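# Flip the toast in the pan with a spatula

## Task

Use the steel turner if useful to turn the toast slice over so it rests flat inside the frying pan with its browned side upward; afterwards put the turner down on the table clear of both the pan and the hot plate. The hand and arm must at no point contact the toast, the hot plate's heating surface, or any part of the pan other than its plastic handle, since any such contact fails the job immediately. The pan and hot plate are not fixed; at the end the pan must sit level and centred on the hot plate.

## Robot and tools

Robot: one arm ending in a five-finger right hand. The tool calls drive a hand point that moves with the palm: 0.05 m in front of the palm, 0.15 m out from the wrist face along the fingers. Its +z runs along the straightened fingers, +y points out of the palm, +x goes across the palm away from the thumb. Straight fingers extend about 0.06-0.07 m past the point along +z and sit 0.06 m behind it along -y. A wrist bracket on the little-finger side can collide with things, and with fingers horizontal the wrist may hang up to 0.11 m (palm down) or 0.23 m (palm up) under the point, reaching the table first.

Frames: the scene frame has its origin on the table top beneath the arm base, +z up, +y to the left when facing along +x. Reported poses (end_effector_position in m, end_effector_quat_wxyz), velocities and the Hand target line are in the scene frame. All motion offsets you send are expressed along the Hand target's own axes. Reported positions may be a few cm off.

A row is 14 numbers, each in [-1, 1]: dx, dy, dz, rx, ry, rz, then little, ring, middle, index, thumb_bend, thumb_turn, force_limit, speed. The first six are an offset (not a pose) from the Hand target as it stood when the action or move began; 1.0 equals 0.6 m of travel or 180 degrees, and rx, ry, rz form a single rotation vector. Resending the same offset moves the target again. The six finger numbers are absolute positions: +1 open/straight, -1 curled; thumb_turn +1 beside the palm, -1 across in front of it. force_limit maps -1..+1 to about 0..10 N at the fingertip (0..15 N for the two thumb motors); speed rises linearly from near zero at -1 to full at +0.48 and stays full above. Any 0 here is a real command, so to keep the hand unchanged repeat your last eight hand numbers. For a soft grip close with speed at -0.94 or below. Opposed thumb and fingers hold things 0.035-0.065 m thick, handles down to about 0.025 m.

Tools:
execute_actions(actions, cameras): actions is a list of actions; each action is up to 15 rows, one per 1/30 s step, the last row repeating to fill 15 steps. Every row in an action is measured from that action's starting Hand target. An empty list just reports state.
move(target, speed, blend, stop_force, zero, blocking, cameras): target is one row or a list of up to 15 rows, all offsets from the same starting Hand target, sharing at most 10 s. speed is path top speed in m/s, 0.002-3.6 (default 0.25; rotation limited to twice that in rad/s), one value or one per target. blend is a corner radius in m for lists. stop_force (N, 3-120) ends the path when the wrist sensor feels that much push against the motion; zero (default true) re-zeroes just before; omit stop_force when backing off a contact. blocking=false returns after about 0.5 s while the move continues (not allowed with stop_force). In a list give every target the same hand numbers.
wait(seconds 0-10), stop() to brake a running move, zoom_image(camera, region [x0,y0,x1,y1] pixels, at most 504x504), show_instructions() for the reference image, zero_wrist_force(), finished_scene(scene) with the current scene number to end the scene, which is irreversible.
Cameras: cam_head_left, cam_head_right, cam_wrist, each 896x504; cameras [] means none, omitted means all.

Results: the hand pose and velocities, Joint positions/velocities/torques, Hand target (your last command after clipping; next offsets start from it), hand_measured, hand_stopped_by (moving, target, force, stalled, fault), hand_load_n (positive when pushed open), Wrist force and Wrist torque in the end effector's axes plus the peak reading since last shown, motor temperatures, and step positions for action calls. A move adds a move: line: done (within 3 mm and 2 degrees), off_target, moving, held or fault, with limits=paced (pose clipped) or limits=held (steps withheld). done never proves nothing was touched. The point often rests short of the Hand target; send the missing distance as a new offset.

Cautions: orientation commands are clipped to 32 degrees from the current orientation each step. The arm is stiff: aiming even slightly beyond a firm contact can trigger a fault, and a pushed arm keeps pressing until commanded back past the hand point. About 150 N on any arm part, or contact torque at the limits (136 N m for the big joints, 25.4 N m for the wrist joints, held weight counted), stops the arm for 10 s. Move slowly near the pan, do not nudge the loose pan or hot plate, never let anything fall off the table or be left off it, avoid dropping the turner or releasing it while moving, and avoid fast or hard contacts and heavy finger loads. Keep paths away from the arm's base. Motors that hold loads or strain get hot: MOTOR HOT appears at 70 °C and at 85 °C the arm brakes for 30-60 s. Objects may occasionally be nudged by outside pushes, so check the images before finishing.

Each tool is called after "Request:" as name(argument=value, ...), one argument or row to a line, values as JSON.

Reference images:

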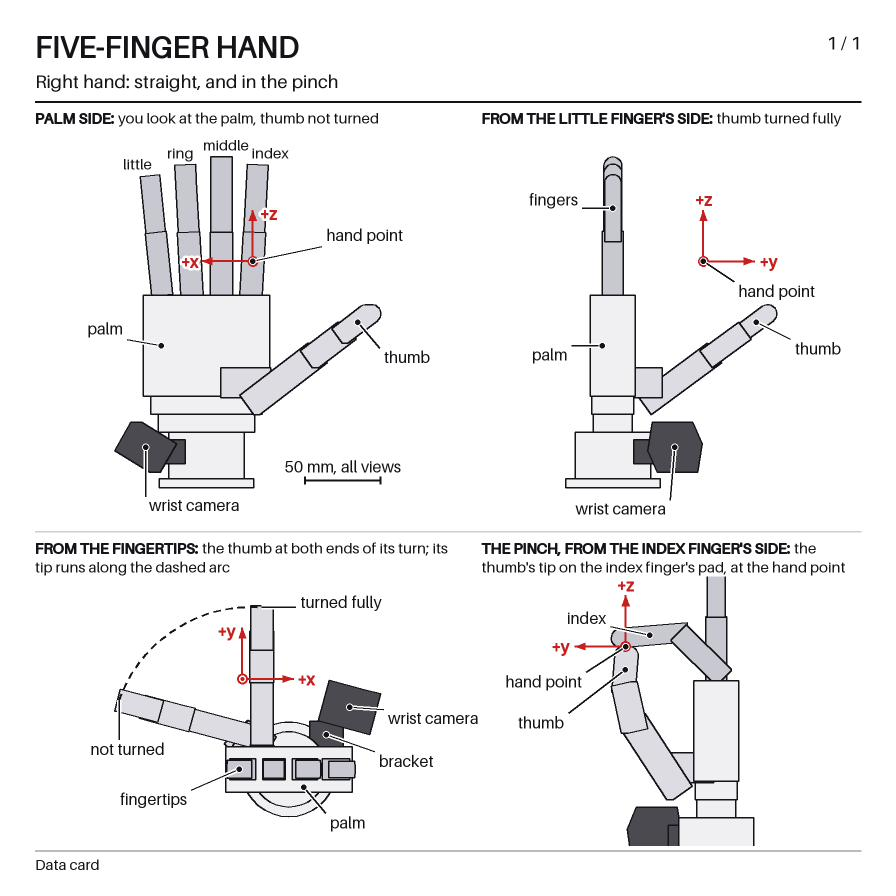

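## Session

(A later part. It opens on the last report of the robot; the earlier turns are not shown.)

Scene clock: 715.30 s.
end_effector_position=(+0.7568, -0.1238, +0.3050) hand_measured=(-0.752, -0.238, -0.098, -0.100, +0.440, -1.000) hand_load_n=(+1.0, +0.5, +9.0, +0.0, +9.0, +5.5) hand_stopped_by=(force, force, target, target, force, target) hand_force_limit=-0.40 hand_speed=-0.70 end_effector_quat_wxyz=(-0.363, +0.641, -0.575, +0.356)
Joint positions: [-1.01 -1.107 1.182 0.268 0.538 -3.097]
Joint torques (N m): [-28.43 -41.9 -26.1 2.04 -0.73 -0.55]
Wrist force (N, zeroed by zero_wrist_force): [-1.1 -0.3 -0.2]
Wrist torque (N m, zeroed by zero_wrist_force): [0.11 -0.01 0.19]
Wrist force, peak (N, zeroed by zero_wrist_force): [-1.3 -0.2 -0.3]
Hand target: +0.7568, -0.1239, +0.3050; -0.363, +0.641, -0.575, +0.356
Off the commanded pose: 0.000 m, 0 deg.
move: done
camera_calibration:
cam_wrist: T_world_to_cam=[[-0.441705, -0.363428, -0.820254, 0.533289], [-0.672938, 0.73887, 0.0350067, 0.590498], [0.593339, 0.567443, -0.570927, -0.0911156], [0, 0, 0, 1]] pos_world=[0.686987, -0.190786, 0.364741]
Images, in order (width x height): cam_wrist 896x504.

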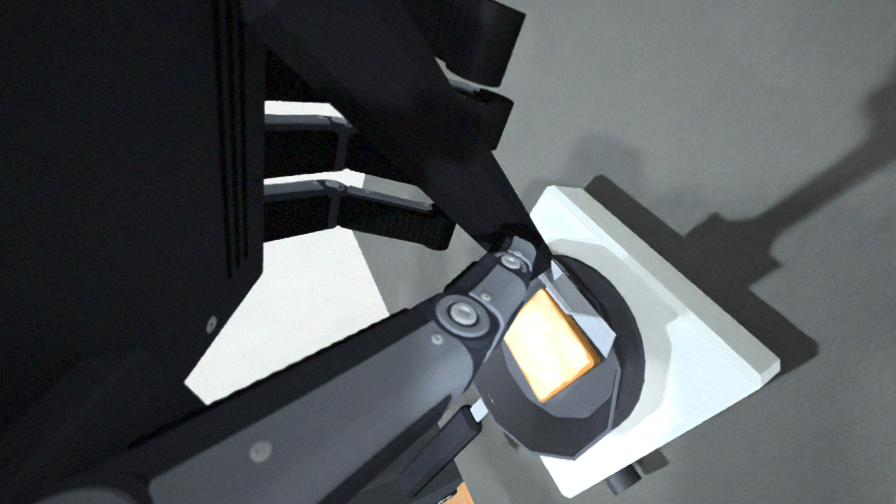

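Request:
move(
  target=[-0.0006, 0.0146, 0.0080, 0, 0, 0, -0.9, -0.9, -0.1, -0.1, 0.0, -1, -0.4, -0.7],
  speed=0.008,
  stop_force=3,
  zero=false,
  cameras=["cam_wrist"],
)

Request:
zoom_image(
  camera="cam_wrist",
  region=[440, 200, 740, 500],
)

Scene clock: 723.83 s.
end_effector_position=(+0.7568, -0.1239, +0.2950) hand_measured=(-0.752, -0.238, -0.098, -0.100, +0.440, -1.000) hand_load_n=(+3.5, +1.0, +12.0, +0.0, +5.0, +7.5) hand_stopped_by=(force, force, target, target, force, target) hand_force_limit=-0.40 hand_speed=-0.70 end_effector_quat_wxyz=(-0.363, +0.641, -0.575, +0.356)
Joint positions: [-1.002 -1.106 1.204 0.241 0.546 -3.092]
Joint torques (N m): [-28.45 -24.22 -24.54 1.93 -0.57 -0.55]
Wrist force (N, zeroed by zero_wrist_force): [-1.9 -2.1 -0.3]
Wrist torque (N m, zeroed by zero_wrist_force): [0.26 -0.07 0.50]
Wrist force, peak (N, zeroed by zero_wrist_force): [-1.4 -2.9 -0.9]
Hand target: +0.7568, -0.1239, +0.2950; -0.363, +0.641, -0.575, +0.356
Off the commanded pose: 0.000 m, 0 deg.
move: done
camera_calibration:
cam_wrist: T_world_to_cam=[[-0.441705, -0.363428, -0.820254, 0.525086], [-0.672938, 0.73887, 0.0350067, 0.590848], [0.593339, 0.567443, -0.570927, -0.0968248], [0, 0, 0, 1]] pos_world=[0.686987, -0.190786, 0.354741]
Images, in order (width x height): cam_wrist 896x504.

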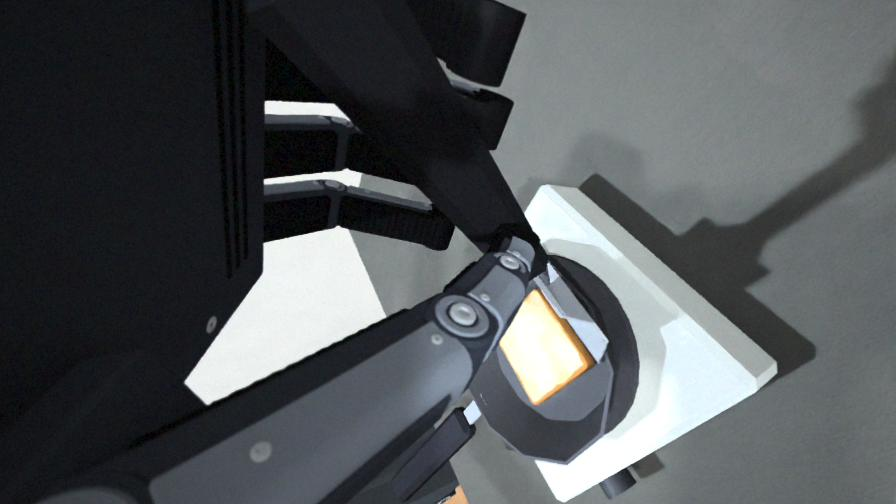

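Scaled by 1.680.

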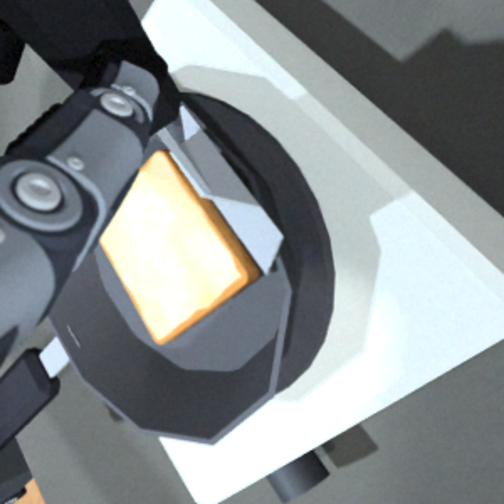

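Request:
wait(
  seconds=0.1,
)

Request:
zoom_image(
  camera="cam_head_left",
  region=[440, 210, 540, 310],
)

Request:
zoom_image(
  camera="cam_head_right",
  region=[440, 210, 540, 310],
)

Scene clock: 730.53 s.
end_effector_position=(+0.7568, -0.1239, +0.2950) hand_measured=(-0.752, -0.238, -0.098, -0.100, +0.440, -1.000) hand_load_n=(+3.5, +1.0, +12.5, +0.0, +5.0, +8.0) hand_stopped_by=(force, force, target, target, force, target) hand_force_limit=-0.40 hand_speed=-0.70 end_effector_quat_wxyz=(-0.363, +0.641, -0.575, +0.356)
Joint positions: [-1.002 -1.106 1.204 0.241 0.546 -3.092]
Joint torques (N m): [-27.84 -34.71 -22.37 1.54 -0.03 -2.14]
Wrist force (N, zeroed by zero_wrist_force): [-1.8 -1.7 0.0]
Wrist torque (N m, zeroed by zero_wrist_force): [0.29 -0.10 0.53]
Wrist force, peak (N, zeroed by zero_wrist_force): [-2.3 -1.8 -0.3]
Hand target: +0.7568, -0.1239, +0.2950; -0.363, +0.641, -0.575, +0.356
Off the commanded pose: 0.000 m, 0 deg.
wait: 0.10 s; at rest from the start
camera_calibration:
cam_wrist: T_world_to_cam=[[-0.44165, -0.363489, -0.820256, 0.52512], [-0.672974, 0.73884, 0.0349393, 0.590887], [0.593338, 0.567443, -0.570928, -0.0967671], [0, 0, 0, 1]] pos_world=[0.686987, -0.190786, 0.354841]

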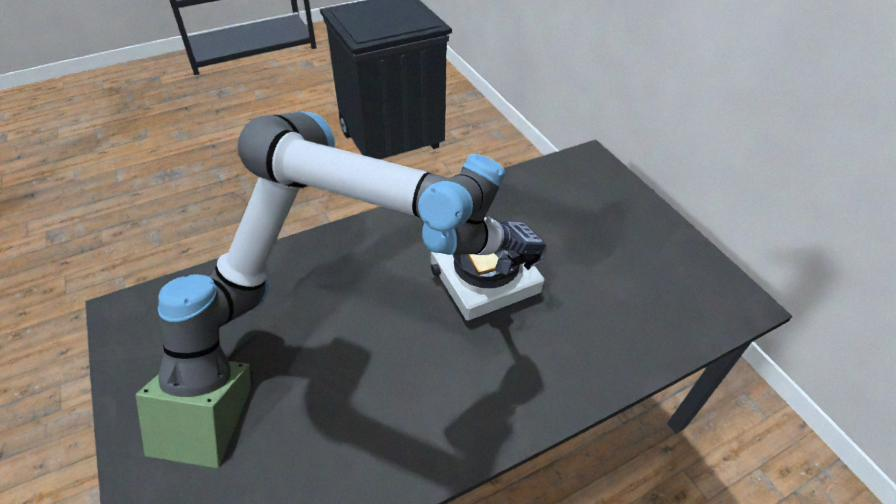

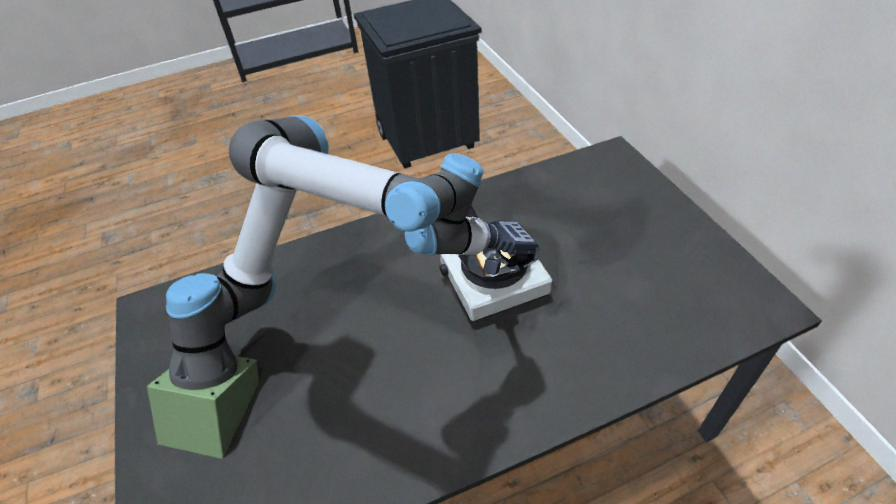

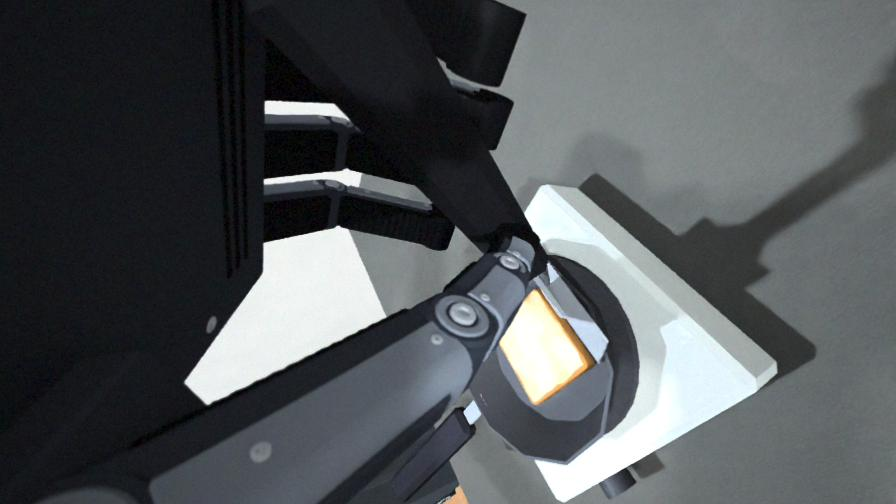

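Scaled by 5.040.

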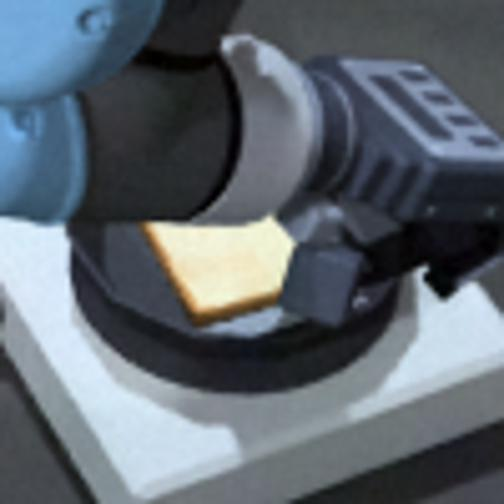

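Scaled by 5.040.

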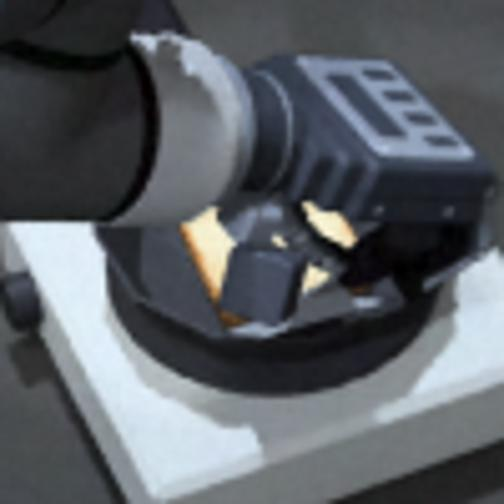

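Request:
move(
  target=[0.0010, -0.0233, -0.0129, 0, 0, 0, -0.9, -0.9, -0.1, -0.1, 0.0, -1, -0.4, -0.7],
  speed=0.02,
  cameras=["cam_wrist"],
)

Request:
zoom_image(
  camera="cam_wrist",
  region=[440, 200, 740, 500],
)

Scene clock: 737.40 s.
end_effector_position=(+0.7567, -0.1238, +0.3112) hand_measured=(-0.752, -0.238, -0.098, -0.100, +0.440, -1.000) hand_load_n=(+1.5, +1.0, +8.5, +0.0, +10.5, +3.0) hand_stopped_by=(force, force, target, target, force, target) hand_force_limit=-0.40 hand_speed=-0.70 end_effector_quat_wxyz=(-0.363, +0.641, -0.575, +0.356)
Joint positions: [-1.015 -1.107 1.169 0.284 0.533 -3.101]
Joint torques (N m): [-14.75 -35.62 -11.77 -2.12 1.1 -1.41]
Wrist force (N, zeroed by zero_wrist_force): [-0.3 0.1 -0.2]
Wrist torque (N m, zeroed by zero_wrist_force): [0.03 0.06 -0.02]
Wrist force, peak (N, zeroed by zero_wrist_force): [-2.3 -1.9 -0.3]
Hand target: +0.7568, -0.1239, +0.3110; -0.363, +0.641, -0.575, +0.356
Off the commanded pose: 0.000 m, 0 deg.
move: done
camera_calibration:
cam_wrist: T_world_to_cam=[[-0.441624, -0.363464, -0.820282, 0.538278], [-0.672935, 0.738878, 0.0349009, 0.590252], [0.593402, 0.56741, -0.570894, -0.0875784], [0, 0, 0, 1]] pos_world=[0.686887, -0.190786, 0.370941]
Images, in order (width x height): cam_wrist 896x504.

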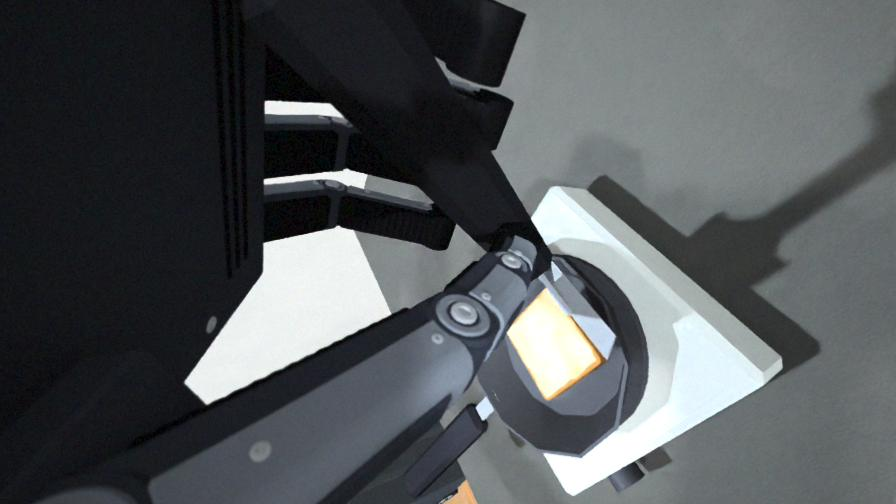

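Scaled by 1.680.

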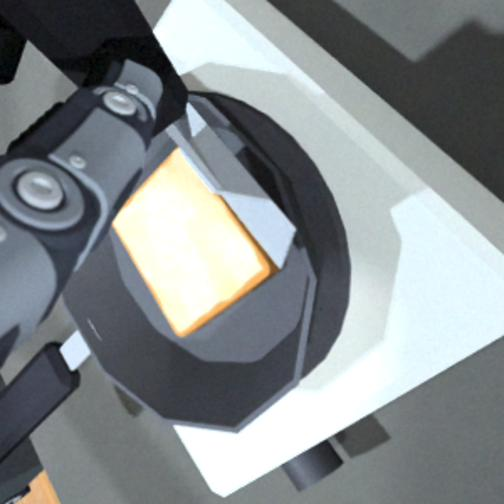

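Request:
move(
  target=[
    [0.0050, 0.0213, 0.0107, 0.0034, -0.0105, 0.0193, -0.9, -0.9, -0.1, -0.1, 0.0, -1, -0.4, -0.7],
    [0.0215, 0.0463, 0.0212, 0.0086, -0.0262, 0.0482, -0.9, -0.9, -0.1, -0.1, 0.0, -1, -0.4, -0.7],
    [0.0278, 0.0662, 0.0310, 0.0125, -0.0380, 0.0699, -0.9, -0.9, -0.1, -0.1, 0.0, -1, -0.4, -0.7],
  ],
  speed=0.05,
  cameras=["cam_wrist", "cam_head_left"],
)

Request:
zoom_image(
  camera="cam_wrist",
  region=[440, 200, 740, 500],
)

Request:
zoom_image(
  camera="cam_head_left",
  region=[440, 210, 540, 310],
)

Scene clock: 748.37 s.
end_effector_position=(+0.7554, -0.1425, +0.2678) hand_measured=(-0.752, -0.238, -0.098, -0.100, +0.440, -1.000) hand_load_n=(+1.0, +0.5, +8.0, +0.0, +11.0, +2.5) hand_stopped_by=(force, force, target, target, force, target) hand_force_limit=-0.40 hand_speed=-0.70 end_effector_quat_wxyz=(-0.446, +0.587, -0.612, +0.287)
Joint positions: [-1.029 -1.032 1.25 -0.002 0.411 -2.766]
Joint torques (N m): [-28.27 -45.76 -25 2.48 1.88 -2.08]
Wrist force (N, zeroed by zero_wrist_force): [1.2 -0.6 -0.4]
Wrist torque (N m, zeroed by zero_wrist_force): [-0.08 -0.02 -0.08]
Wrist force, peak (N, zeroed by zero_wrist_force): [1.4 -0.5 -0.9]
Hand target: +0.7554, -0.1425, +0.2679; -0.446, +0.587, -0.612, +0.287
Off the commanded pose: 0.000 m, 0 deg.
move: done
camera_calibration:
cam_wrist: T_world_to_cam=[[-0.426705, -0.145828, -0.892556, 0.534416], [-0.674832, 0.70838, 0.20688, 0.555664], [0.6021, 0.690603, -0.400679, -0.135556], [0, 0, 0, 1]] pos_world=[0.684636, -0.222073, 0.307727]
Images, in order (width x height): cam_head_left 896x504, cam_wrist 896x504.

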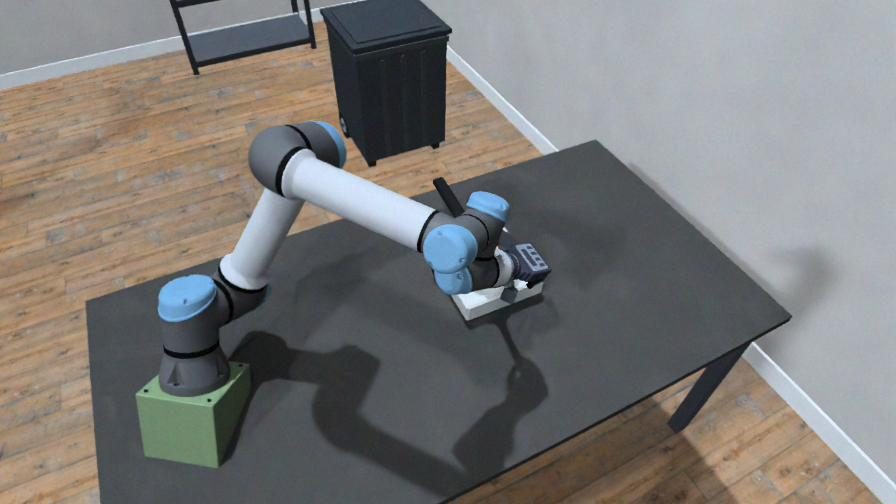

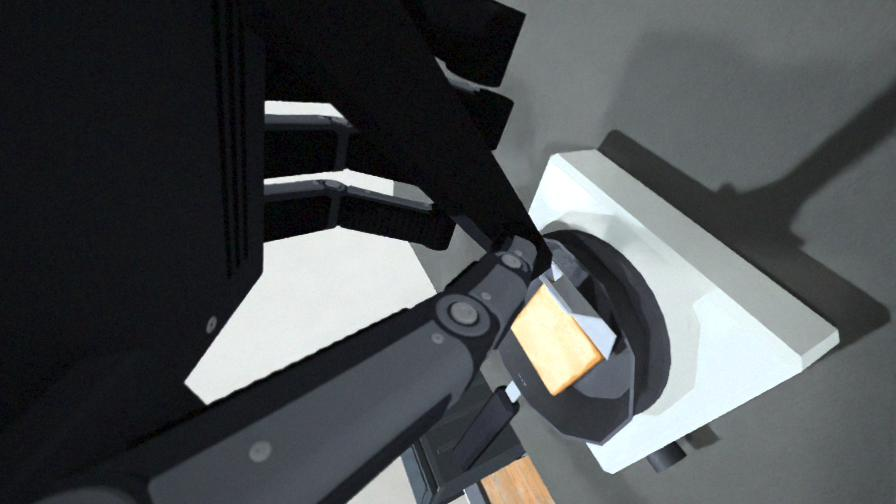

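Scaled by 1.680.

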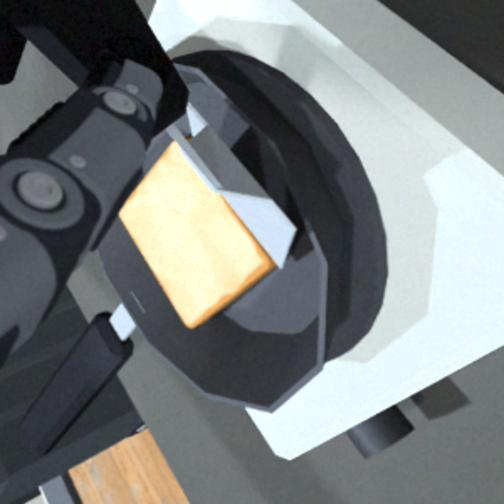

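Scaled by 5.040.

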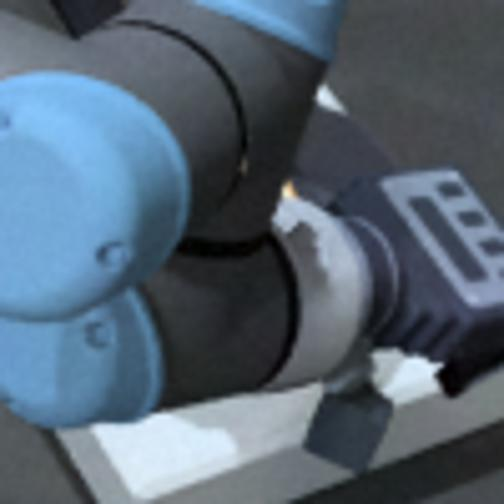

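Request:
move(
  target=[
    [0.0045, 0.0161, 0.0079, 0.0030, -0.0092, 0.0169, -0.9, -0.9, -0.1, -0.1, 0.0, -1, -0.4, -0.7],
    [0.0025, 0.0286, 0.0151, 0.0052, -0.0157, 0.0289, -0.9, -0.9, -0.1, -0.1, 0.0, -1, -0.4, -0.7],
    [0.0, 0.0417, 0.0226, 0.0073, -0.0223, 0.0410, -0.9, -0.9, -0.1, -0.1, 0.0, -1, -0.4, -0.7],
  ],
  speed=0.04,
  cameras=["cam_wrist"],
)

Request:
zoom_image(
  camera="cam_wrist",
  region=[440, 200, 740, 500],
)

Scene clock: 757.90 s.
end_effector_position=(+0.7558, -0.1364, +0.2399) hand_measured=(-0.752, -0.238, -0.098, -0.100, +0.440, -1.000) hand_load_n=(+1.0, +0.5, +8.5, +0.0, +10.5, +2.5) hand_stopped_by=(force, force, target, target, force, target) hand_force_limit=-0.40 hand_speed=-0.70 end_effector_quat_wxyz=(+0.491, -0.551, +0.629, -0.243) end_effector_velocity=(+0.000, +0.000, +0.000) end_effector_angular_velocity=(+0.000, +0.001, -0.001)
Joint positions: [-1.012 -1.019 1.344 -0.255 0.378 -2.501]
Joint velocities: [0 0 -0.001 0.005 0.001 -0.002]
Joint torques (N m): [-28.63 -41.16 -25.47 2.11 1.41 -1.88]
Wrist force (N, zeroed by zero_wrist_force): [1.4 -0.1 -0.4]
Wrist torque (N m, zeroed by zero_wrist_force): [0.00 0.02 -0.02]
Wrist force, peak (N, zeroed by zero_wrist_force): [1.2 -0.9 -0.8]
Hand target: +0.7558, -0.1365, +0.2401; +0.491, -0.551, +0.629, -0.244
Off the commanded pose: 0.000 m, 0 deg.
move: done
camera_calibration:
cam_wrist: T_world_to_cam=[[-0.41746, -0.0123172, -0.908612, 0.525754], [-0.677603, 0.670454, 0.302235, 0.53147], [0.60546, 0.741849, -0.288234, -0.173689], [0, 0, 0, 1]] pos_world=[0.684769, -0.221, 0.267015]
Images, in order (width x height): cam_wrist 896x504.

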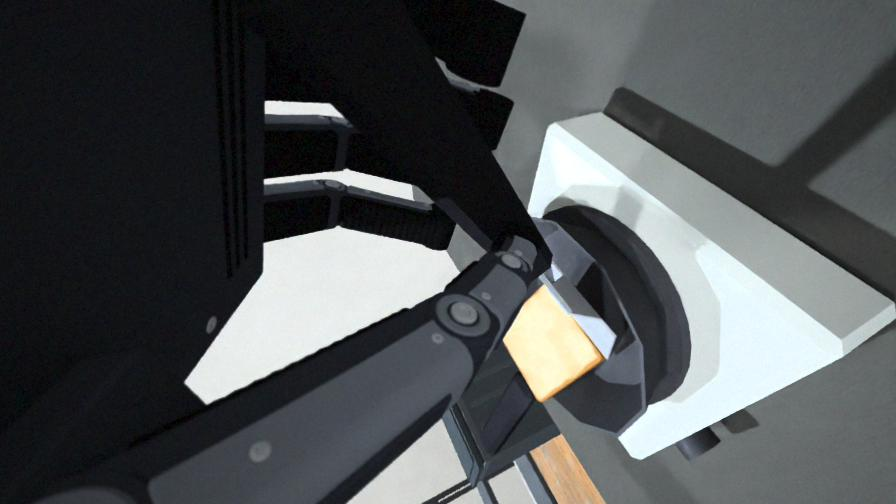

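Scaled by 1.680.

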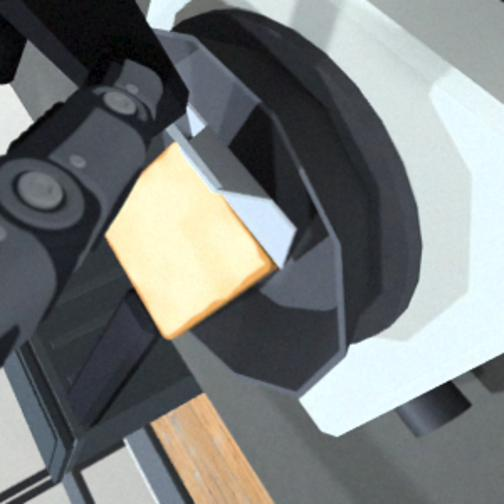

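Request:
execute_actions(
  actions=[],
)

Scene clock: 770.70 s.
end_effector_position=(+0.7558, -0.1365, +0.2401) hand_measured=(-0.752, -0.238, -0.098, -0.100, +0.440, -1.000) hand_load_n=(+1.0, +0.5, +8.5, +0.0, +10.5, +2.5) hand_stopped_by=(force, force, target, target, force, target) hand_force_limit=-0.40 hand_speed=-0.70 end_effector_quat_wxyz=(+0.491, -0.551, +0.629, -0.244)
Joint positions: [-1.012 -1.019 1.344 -0.255 0.378 -2.501]
Joint velocities: within noise
Joint torques (N m): [-28.71 -46.77 -23.73 1.96 1.79 1.81]
Motor temperatures (°C): [22 24 21 33 35 27]
Wrist force (N, zeroed by zero_wrist_force): [1.3 0.2 -0.4]
Wrist torque (N m, zeroed by zero_wrist_force): [0.05 0.02 0.00]
Wrist force, peak (N, zeroed by zero_wrist_force): [1.7 -0.1 -0.6]
Hand target: +0.7558, -0.1365, +0.2401; +0.491, -0.551, +0.629, -0.244
Off the commanded pose: 0.000 m, 0 deg.
camera_calibration:
cam_wrist: T_world_to_cam=[[-0.417255, -0.012473, -0.908704, 0.525787], [-0.677592, 0.670602, 0.30193, 0.531518], [0.605612, 0.741713, -0.288264, -0.173757], [0, 0, 0, 1]] pos_world=[0.684769, -0.221001, 0.267216]

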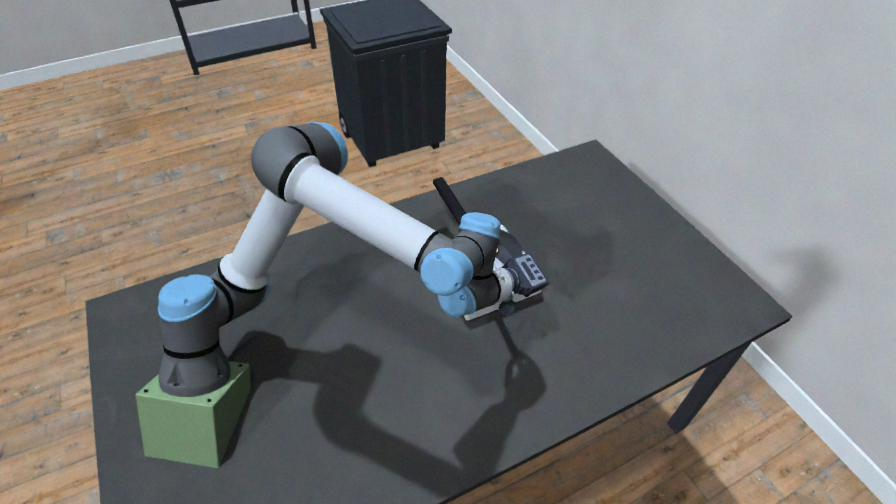

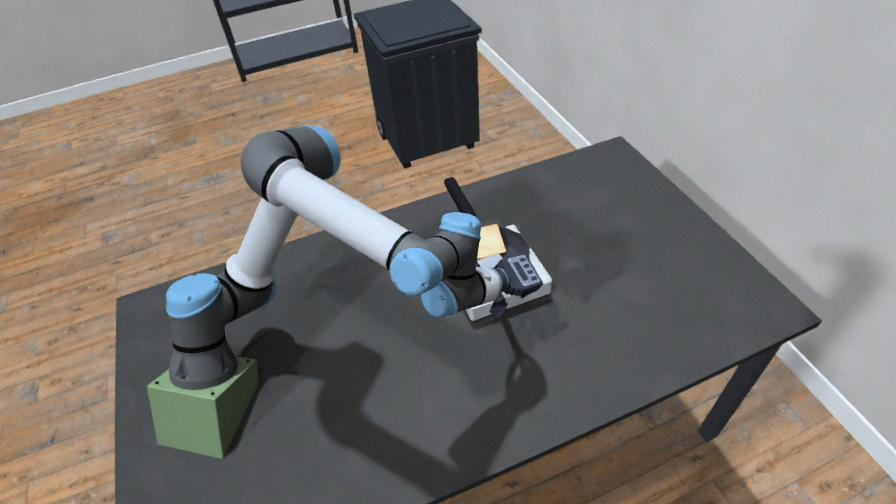

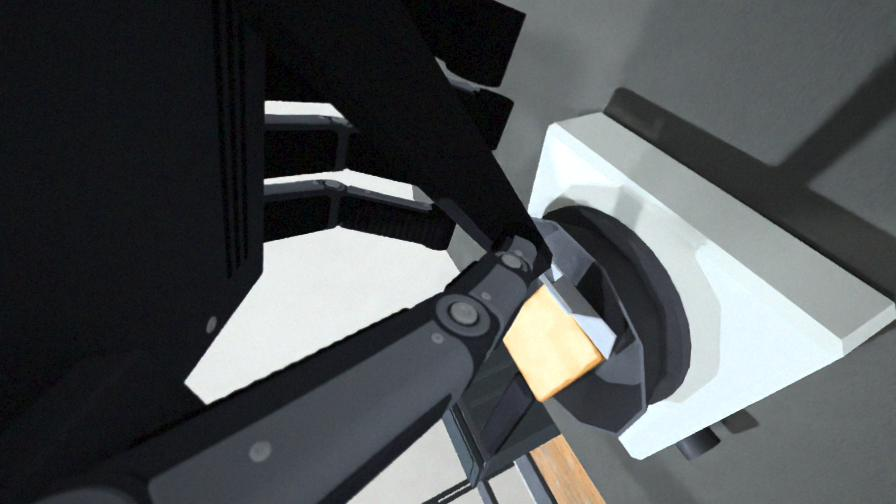

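Request:
move(
  target=[
    [-0.0006, 0.01393, 0.00767, 0.00216, -0.00655, 0.01205, -0.9, -0.9, -0.1, -0.1, 0.0, -1, -0.4, -0.7],
    [-0.00448, 0.02632, 0.01509, 0.00388, -0.0118, 0.02169, -0.9, -0.9, -0.1, -0.1, 0.0, -1, -0.4, -0.7],
  ],
  speed=0.03,
  cameras=["cam_wrist"],
)

Request:
zoom_image(
  camera="cam_wrist",
  region=[440, 200, 740, 500],
)

Scene clock: 778.97 s.
end_effector_position=(+0.7564, -0.1274, +0.2240) hand_measured=(-0.752, -0.238, -0.098, -0.100, +0.440, -1.000) hand_load_n=(+1.0, +0.5, +8.5, +0.0, +10.5, +2.5) hand_stopped_by=(force, force, target, target, force, target) hand_force_limit=-0.40 hand_speed=-0.70 end_effector_quat_wxyz=(+0.514, -0.531, +0.637, -0.220) end_effector_velocity=(+0.000, +0.000, +0.000) end_effector_angular_velocity=(-0.002, +0.001, -0.001)
Joint positions: [-0.993 -1.02 1.407 -0.411 0.377 -2.346]
Joint velocities: [0 0 -0.002 0.007 0 -0.005]
Joint torques (N m): [-28.39 -46.49 -27.12 1.42 1.72 -1.78]
Wrist force (N, zeroed by zero_wrist_force): [1.4 -0.4 -0.4]
Wrist torque (N m, zeroed by zero_wrist_force): [-0.02 0.04 -0.07]
Wrist force, peak (N, zeroed by zero_wrist_force): [2.0 -0.1 -0.5]
Hand target: +0.7564, -0.1275, +0.2240; +0.514, -0.531, +0.637, -0.220
Off the commanded pose: 0.000 m, 0 deg.
move: done
camera_calibration:
cam_wrist: T_world_to_cam=[[-0.412294, 0.0588106, -0.909151, 0.516847], [-0.67943, 0.644971, 0.349839, 0.51812], [0.60695, 0.76194, -0.22596, -0.197823], [0, 0, 0, 1]] pos_world=[0.685188, -0.21384, 0.243933]
Images, in order (width x height): cam_wrist 896x504.

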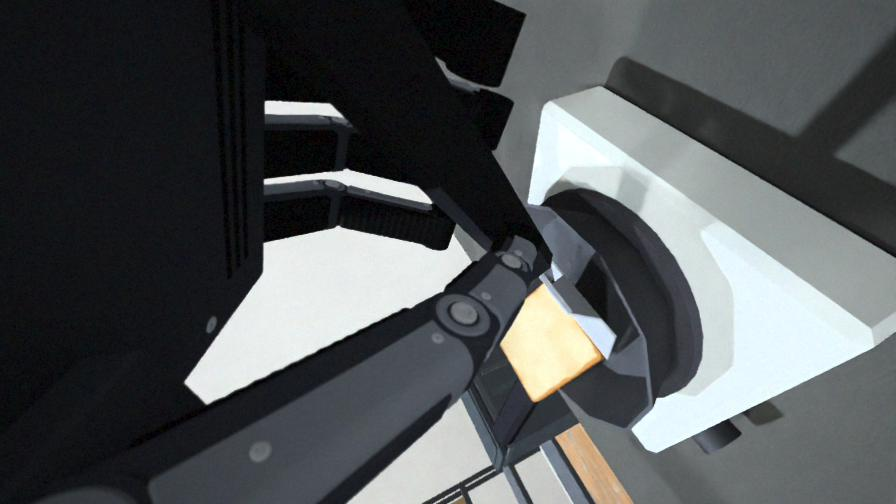

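Scaled by 1.680.

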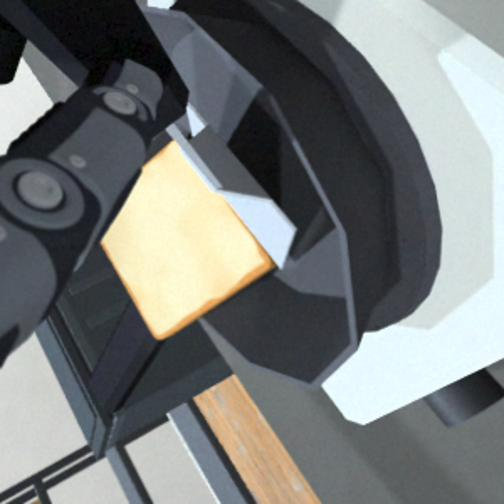

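Request:
move(
  target=[
    [-0.00597, 0.011, 0.00705, 0.00129, -0.00393, 0.00723, -0.9, -0.9, -0.1, -0.1, 0.0, -1, -0.4, -0.7],
  ],
  speed=0.02,
  cameras=["cam_wrist"],
)

Request:
zoom_image(
  camera="cam_wrist",
  region=[440, 200, 740, 500],
)

Scene clock: 786.77 s.
end_effector_position=(+0.7569, -0.1208, +0.2184) hand_measured=(-0.752, -0.238, -0.098, -0.100, +0.440, -1.000) hand_load_n=(+1.5, +0.5, +8.5, +0.0, +10.5, +2.5) hand_stopped_by=(force, force, target, target, force, target) hand_force_limit=-0.40 hand_speed=-0.70 end_effector_quat_wxyz=(+0.521, -0.524, +0.639, -0.212) end_effector_velocity=(+0.000, +0.000, +0.001) end_effector_angular_velocity=(-0.001, +0.001, -0.001)
Joint positions: [-0.983 -1.024 1.433 -0.463 0.382 -2.295]
Joint velocities: [0 0 -0.003 0.006 0.001 -0.003]
Joint torques (N m): [-28.23 -43.47 -28.82 2.29 0.96 -2.08]
Wrist force (N, zeroed by zero_wrist_force): [1.6 -0.5 -0.5]
Wrist torque (N m, zeroed by zero_wrist_force): [-0.03 -0.01 -0.02]
Wrist force, peak (N, zeroed by zero_wrist_force): [1.6 -0.8 -0.4]
Hand target: +0.7569, -0.1209, +0.2185; +0.521, -0.524, +0.639, -0.212
Off the commanded pose: 0.000 m, 0 deg.
move: done
camera_calibration:
cam_wrist: T_world_to_cam=[[-0.410573, 0.0826315, -0.908076, 0.51301], [-0.680037, 0.635686, 0.365314, 0.512144], [0.607437, 0.767513, -0.204803, -0.208728], [0, 0, 0, 1]] pos_world=[0.685694, -0.207752, 0.23601]
Images, in order (width x height): cam_wrist 896x504.

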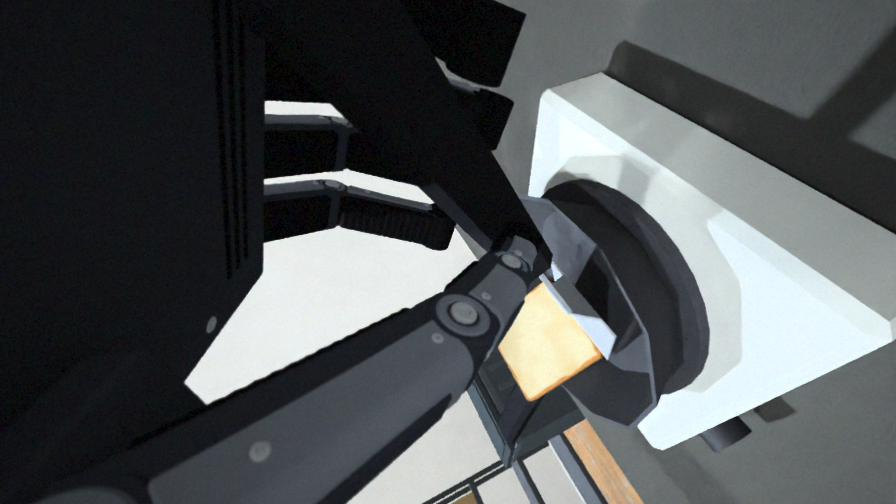

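Scaled by 1.680.

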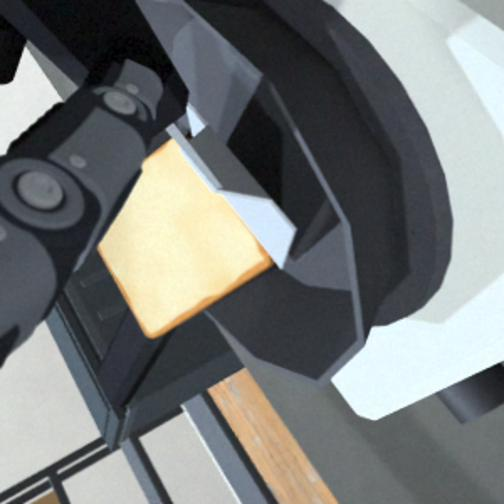

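Request:
move(
  target=[
    [-0.0043, 0.00778, 0.00498, 0.00086, -0.00262, 0.00482, -0.9, -0.9, -0.1, -0.1, 0.0, -1, -0.4, -0.7],
  ],
  speed=0.02,
  cameras=["cam_wrist"],
)

Request:
zoom_image(
  camera="cam_wrist",
  region=[440, 200, 740, 500],
)

Scene clock: 792.70 s.
end_effector_position=(+0.7572, -0.1160, +0.2147) hand_measured=(-0.752, -0.238, -0.098, -0.100, +0.440, -1.000) hand_load_n=(+1.5, +0.5, +8.5, +0.0, +10.5, +2.5) hand_stopped_by=(force, force, target, target, force, target) hand_force_limit=-0.40 hand_speed=-0.70 end_effector_quat_wxyz=(+0.526, -0.519, +0.641, -0.207) end_effector_velocity=(+0.001, +0.000, +0.002) end_effector_angular_velocity=(-0.005, -0.002, +0.001)
Joint positions: [-0.975 -1.028 1.451 -0.497 0.386 -2.261]
Joint velocities: [-0.001 -0.001 -0.004 0.004 0 -0.005]
Joint torques (N m): [-27.75 -42.35 -27.16 1.61 0.86 -2.34]
Wrist force (N, zeroed by zero_wrist_force): [1.6 -0.4 -0.9]
Wrist torque (N m, zeroed by zero_wrist_force): [0.02 -0.01 -0.01]
Wrist force, peak (N, zeroed by zero_wrist_force): [1.8 -0.7 -0.6]
Hand target: +0.7572, -0.1161, +0.2147; +0.526, -0.519, +0.641, -0.207
Off the commanded pose: 0.000 m, 0 deg.
move: done
camera_calibration:
cam_wrist: T_world_to_cam=[[-0.409582, 0.0984401, -0.906947, 0.510112], [-0.68044, 0.629235, 0.375587, 0.508027], [0.607655, 0.770956, -0.190741, -0.216213], [0, 0, 0, 1]] pos_world=[0.685998, -0.203193, 0.230596]
Images, in order (width x height): cam_wrist 896x504.

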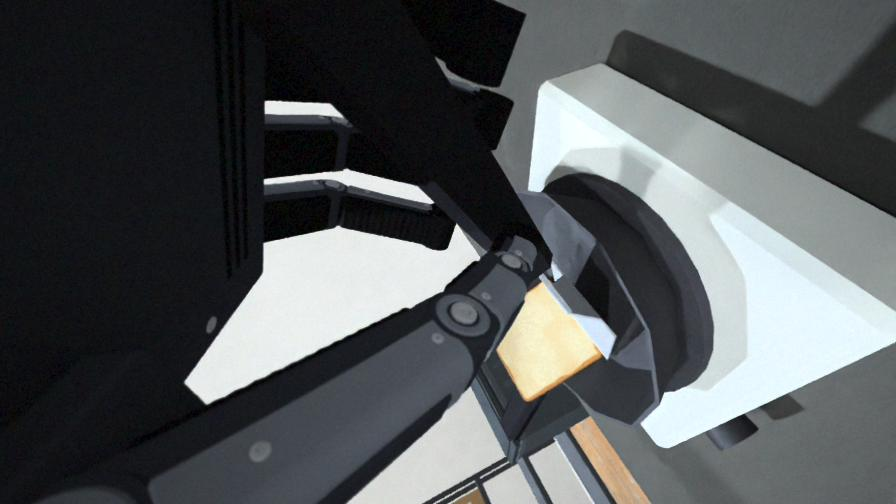

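Scaled by 1.680.

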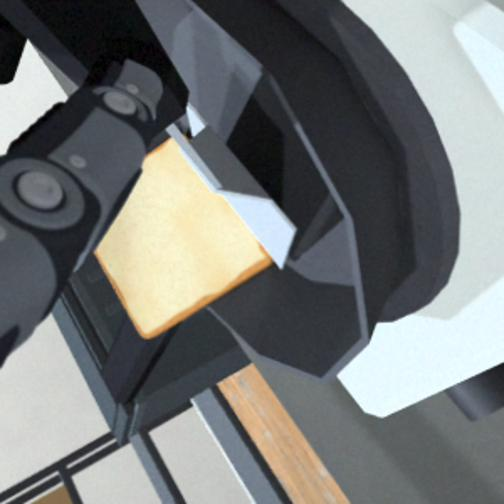

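Request:
move(
  target=[
    [-0.00425, 0.00793, 0.00507, 0.00086, -0.00262, 0.00482, -0.9, -0.9, -0.1, -0.1, 0.0, -1, -0.4, -0.7],
  ],
  speed=0.02,
  cameras=["cam_wrist"],
)

Request:
zoom_image(
  camera="cam_wrist",
  region=[440, 200, 740, 500],
)

Scene clock: 798.43 s.
end_effector_position=(+0.7575, -0.1111, +0.2109) hand_measured=(-0.752, -0.238, -0.098, -0.100, +0.440, -1.000) hand_load_n=(+1.0, +0.5, +8.5, +0.0, +10.5, +2.0) hand_stopped_by=(force, force, target, target, force, target) hand_force_limit=-0.40 hand_speed=-0.70 end_effector_quat_wxyz=(+0.531, -0.515, +0.642, -0.202)
Joint positions: [-0.968 -1.031 1.468 -0.532 0.391 -2.228]
Joint torques (N m): [-26.9 -43.85 -24.59 1.78 0.3 -2.2]
Wrist force (N, zeroed by zero_wrist_force): [2.9 -1.5 -1.3]
Wrist torque (N m, zeroed by zero_wrist_force): [0.00 0.00 -0.08]
Wrist force, peak (N, zeroed by zero_wrist_force): [3.4 -1.9 -1.5]
Hand target: +0.7575, -0.1112, +0.2110; +0.531, -0.515, +0.642, -0.202
Off the commanded pose: 0.000 m, 0 deg.
move: done
camera_calibration:
cam_wrist: T_world_to_cam=[[-0.408414, 0.114165, -0.905629, 0.506995], [-0.680912, 0.622654, 0.385565, 0.50413], [0.607912, 0.774124, -0.176564, -0.223667], [0, 0, 0, 1]] pos_world=[0.686302, -0.198634, 0.225283]
Images, in order (width x height): cam_wrist 896x504.

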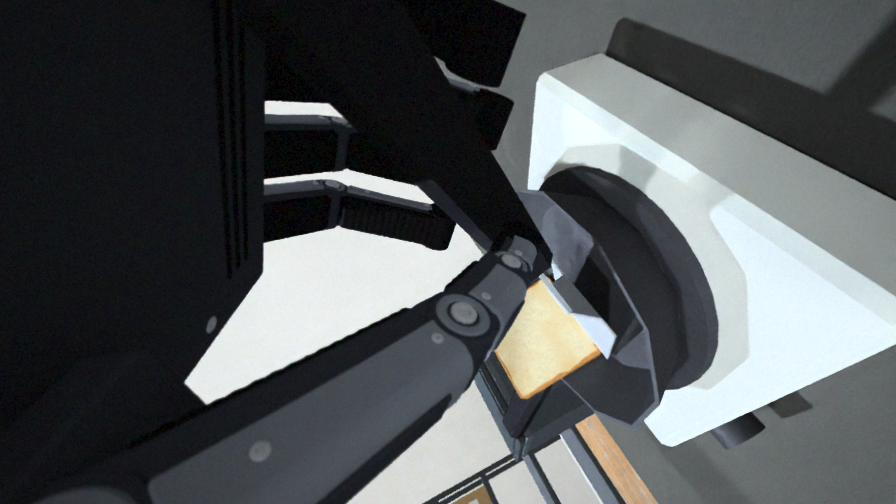

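Scaled by 1.680.

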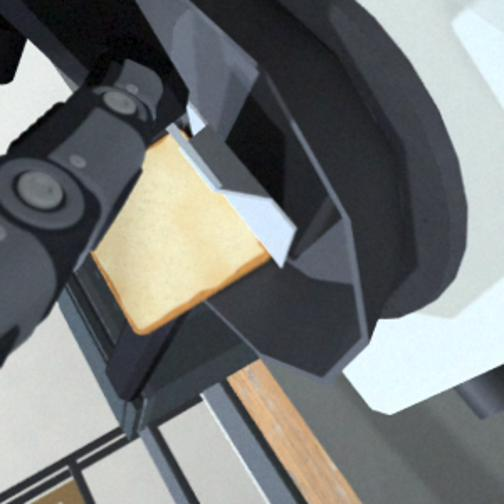

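Request:
move(
  target=[
    [-0.00722, 0.00298, 0.0029, 0, 0, 0, -0.9, -0.9, -0.1, -0.1, 0.0, -1, -0.4, -0.7],
  ],
  speed=0.02,
  cameras=["cam_wrist"],
)

Request:
zoom_image(
  camera="cam_wrist",
  region=[440, 200, 740, 500],
)

Scene clock: 811.07 s.
end_effector_position=(+0.7579, -0.1061, +0.2109) hand_measured=(-0.752, -0.238, -0.098, -0.100, +0.440, -1.000) hand_load_n=(+1.0, +0.5, +8.5, +0.0, +10.5, +2.0) hand_stopped_by=(force, force, target, target, force, target) hand_force_limit=-0.40 hand_speed=-0.70 end_effector_quat_wxyz=(+0.531, -0.515, +0.642, -0.202)
Joint positions: [-0.962 -1.038 1.474 -0.529 0.396 -2.23]
Joint torques (N m): [-22.07 -35.92 -19.06 1.25 0.83 -1.67]
Wrist force (N, zeroed by zero_wrist_force): [2.8 -1.2 -1.5]
Wrist torque (N m, zeroed by zero_wrist_force): [0.06 0.03 -0.08]
Wrist force, peak (N, zeroed by zero_wrist_force): [3.3 -1.5 -1.8]
Hand target: +0.7579, -0.1062, +0.2109; +0.531, -0.515, +0.642, -0.202
Off the commanded pose: 0.000 m, 0 deg.
move: done
camera_calibration:
cam_wrist: T_world_to_cam=[[-0.408462, 0.114089, -0.905617, 0.506551], [-0.680893, 0.622685, 0.385549, 0.501155], [0.607901, 0.774111, -0.176661, -0.227771], [0, 0, 0, 1]] pos_world=[0.686602, -0.193534, 0.225283]
Images, in order (width x height): cam_wrist 896x504.

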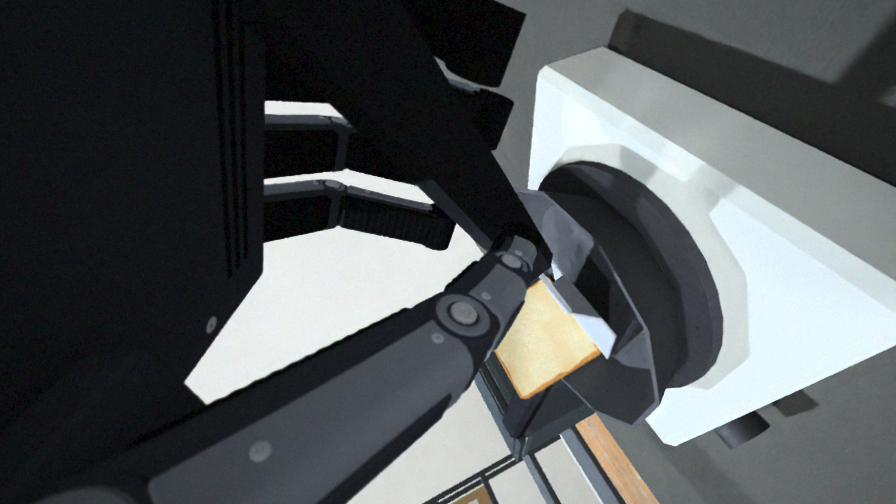

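Scaled by 1.680.

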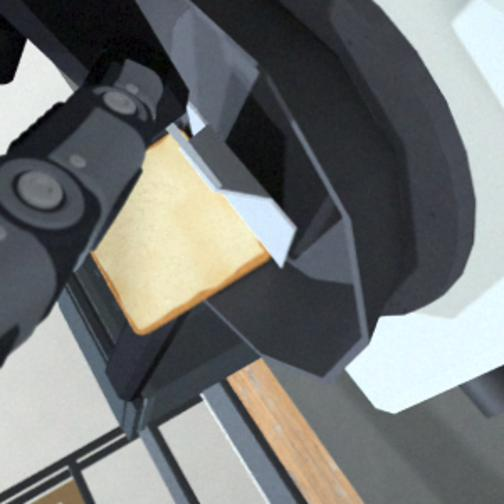

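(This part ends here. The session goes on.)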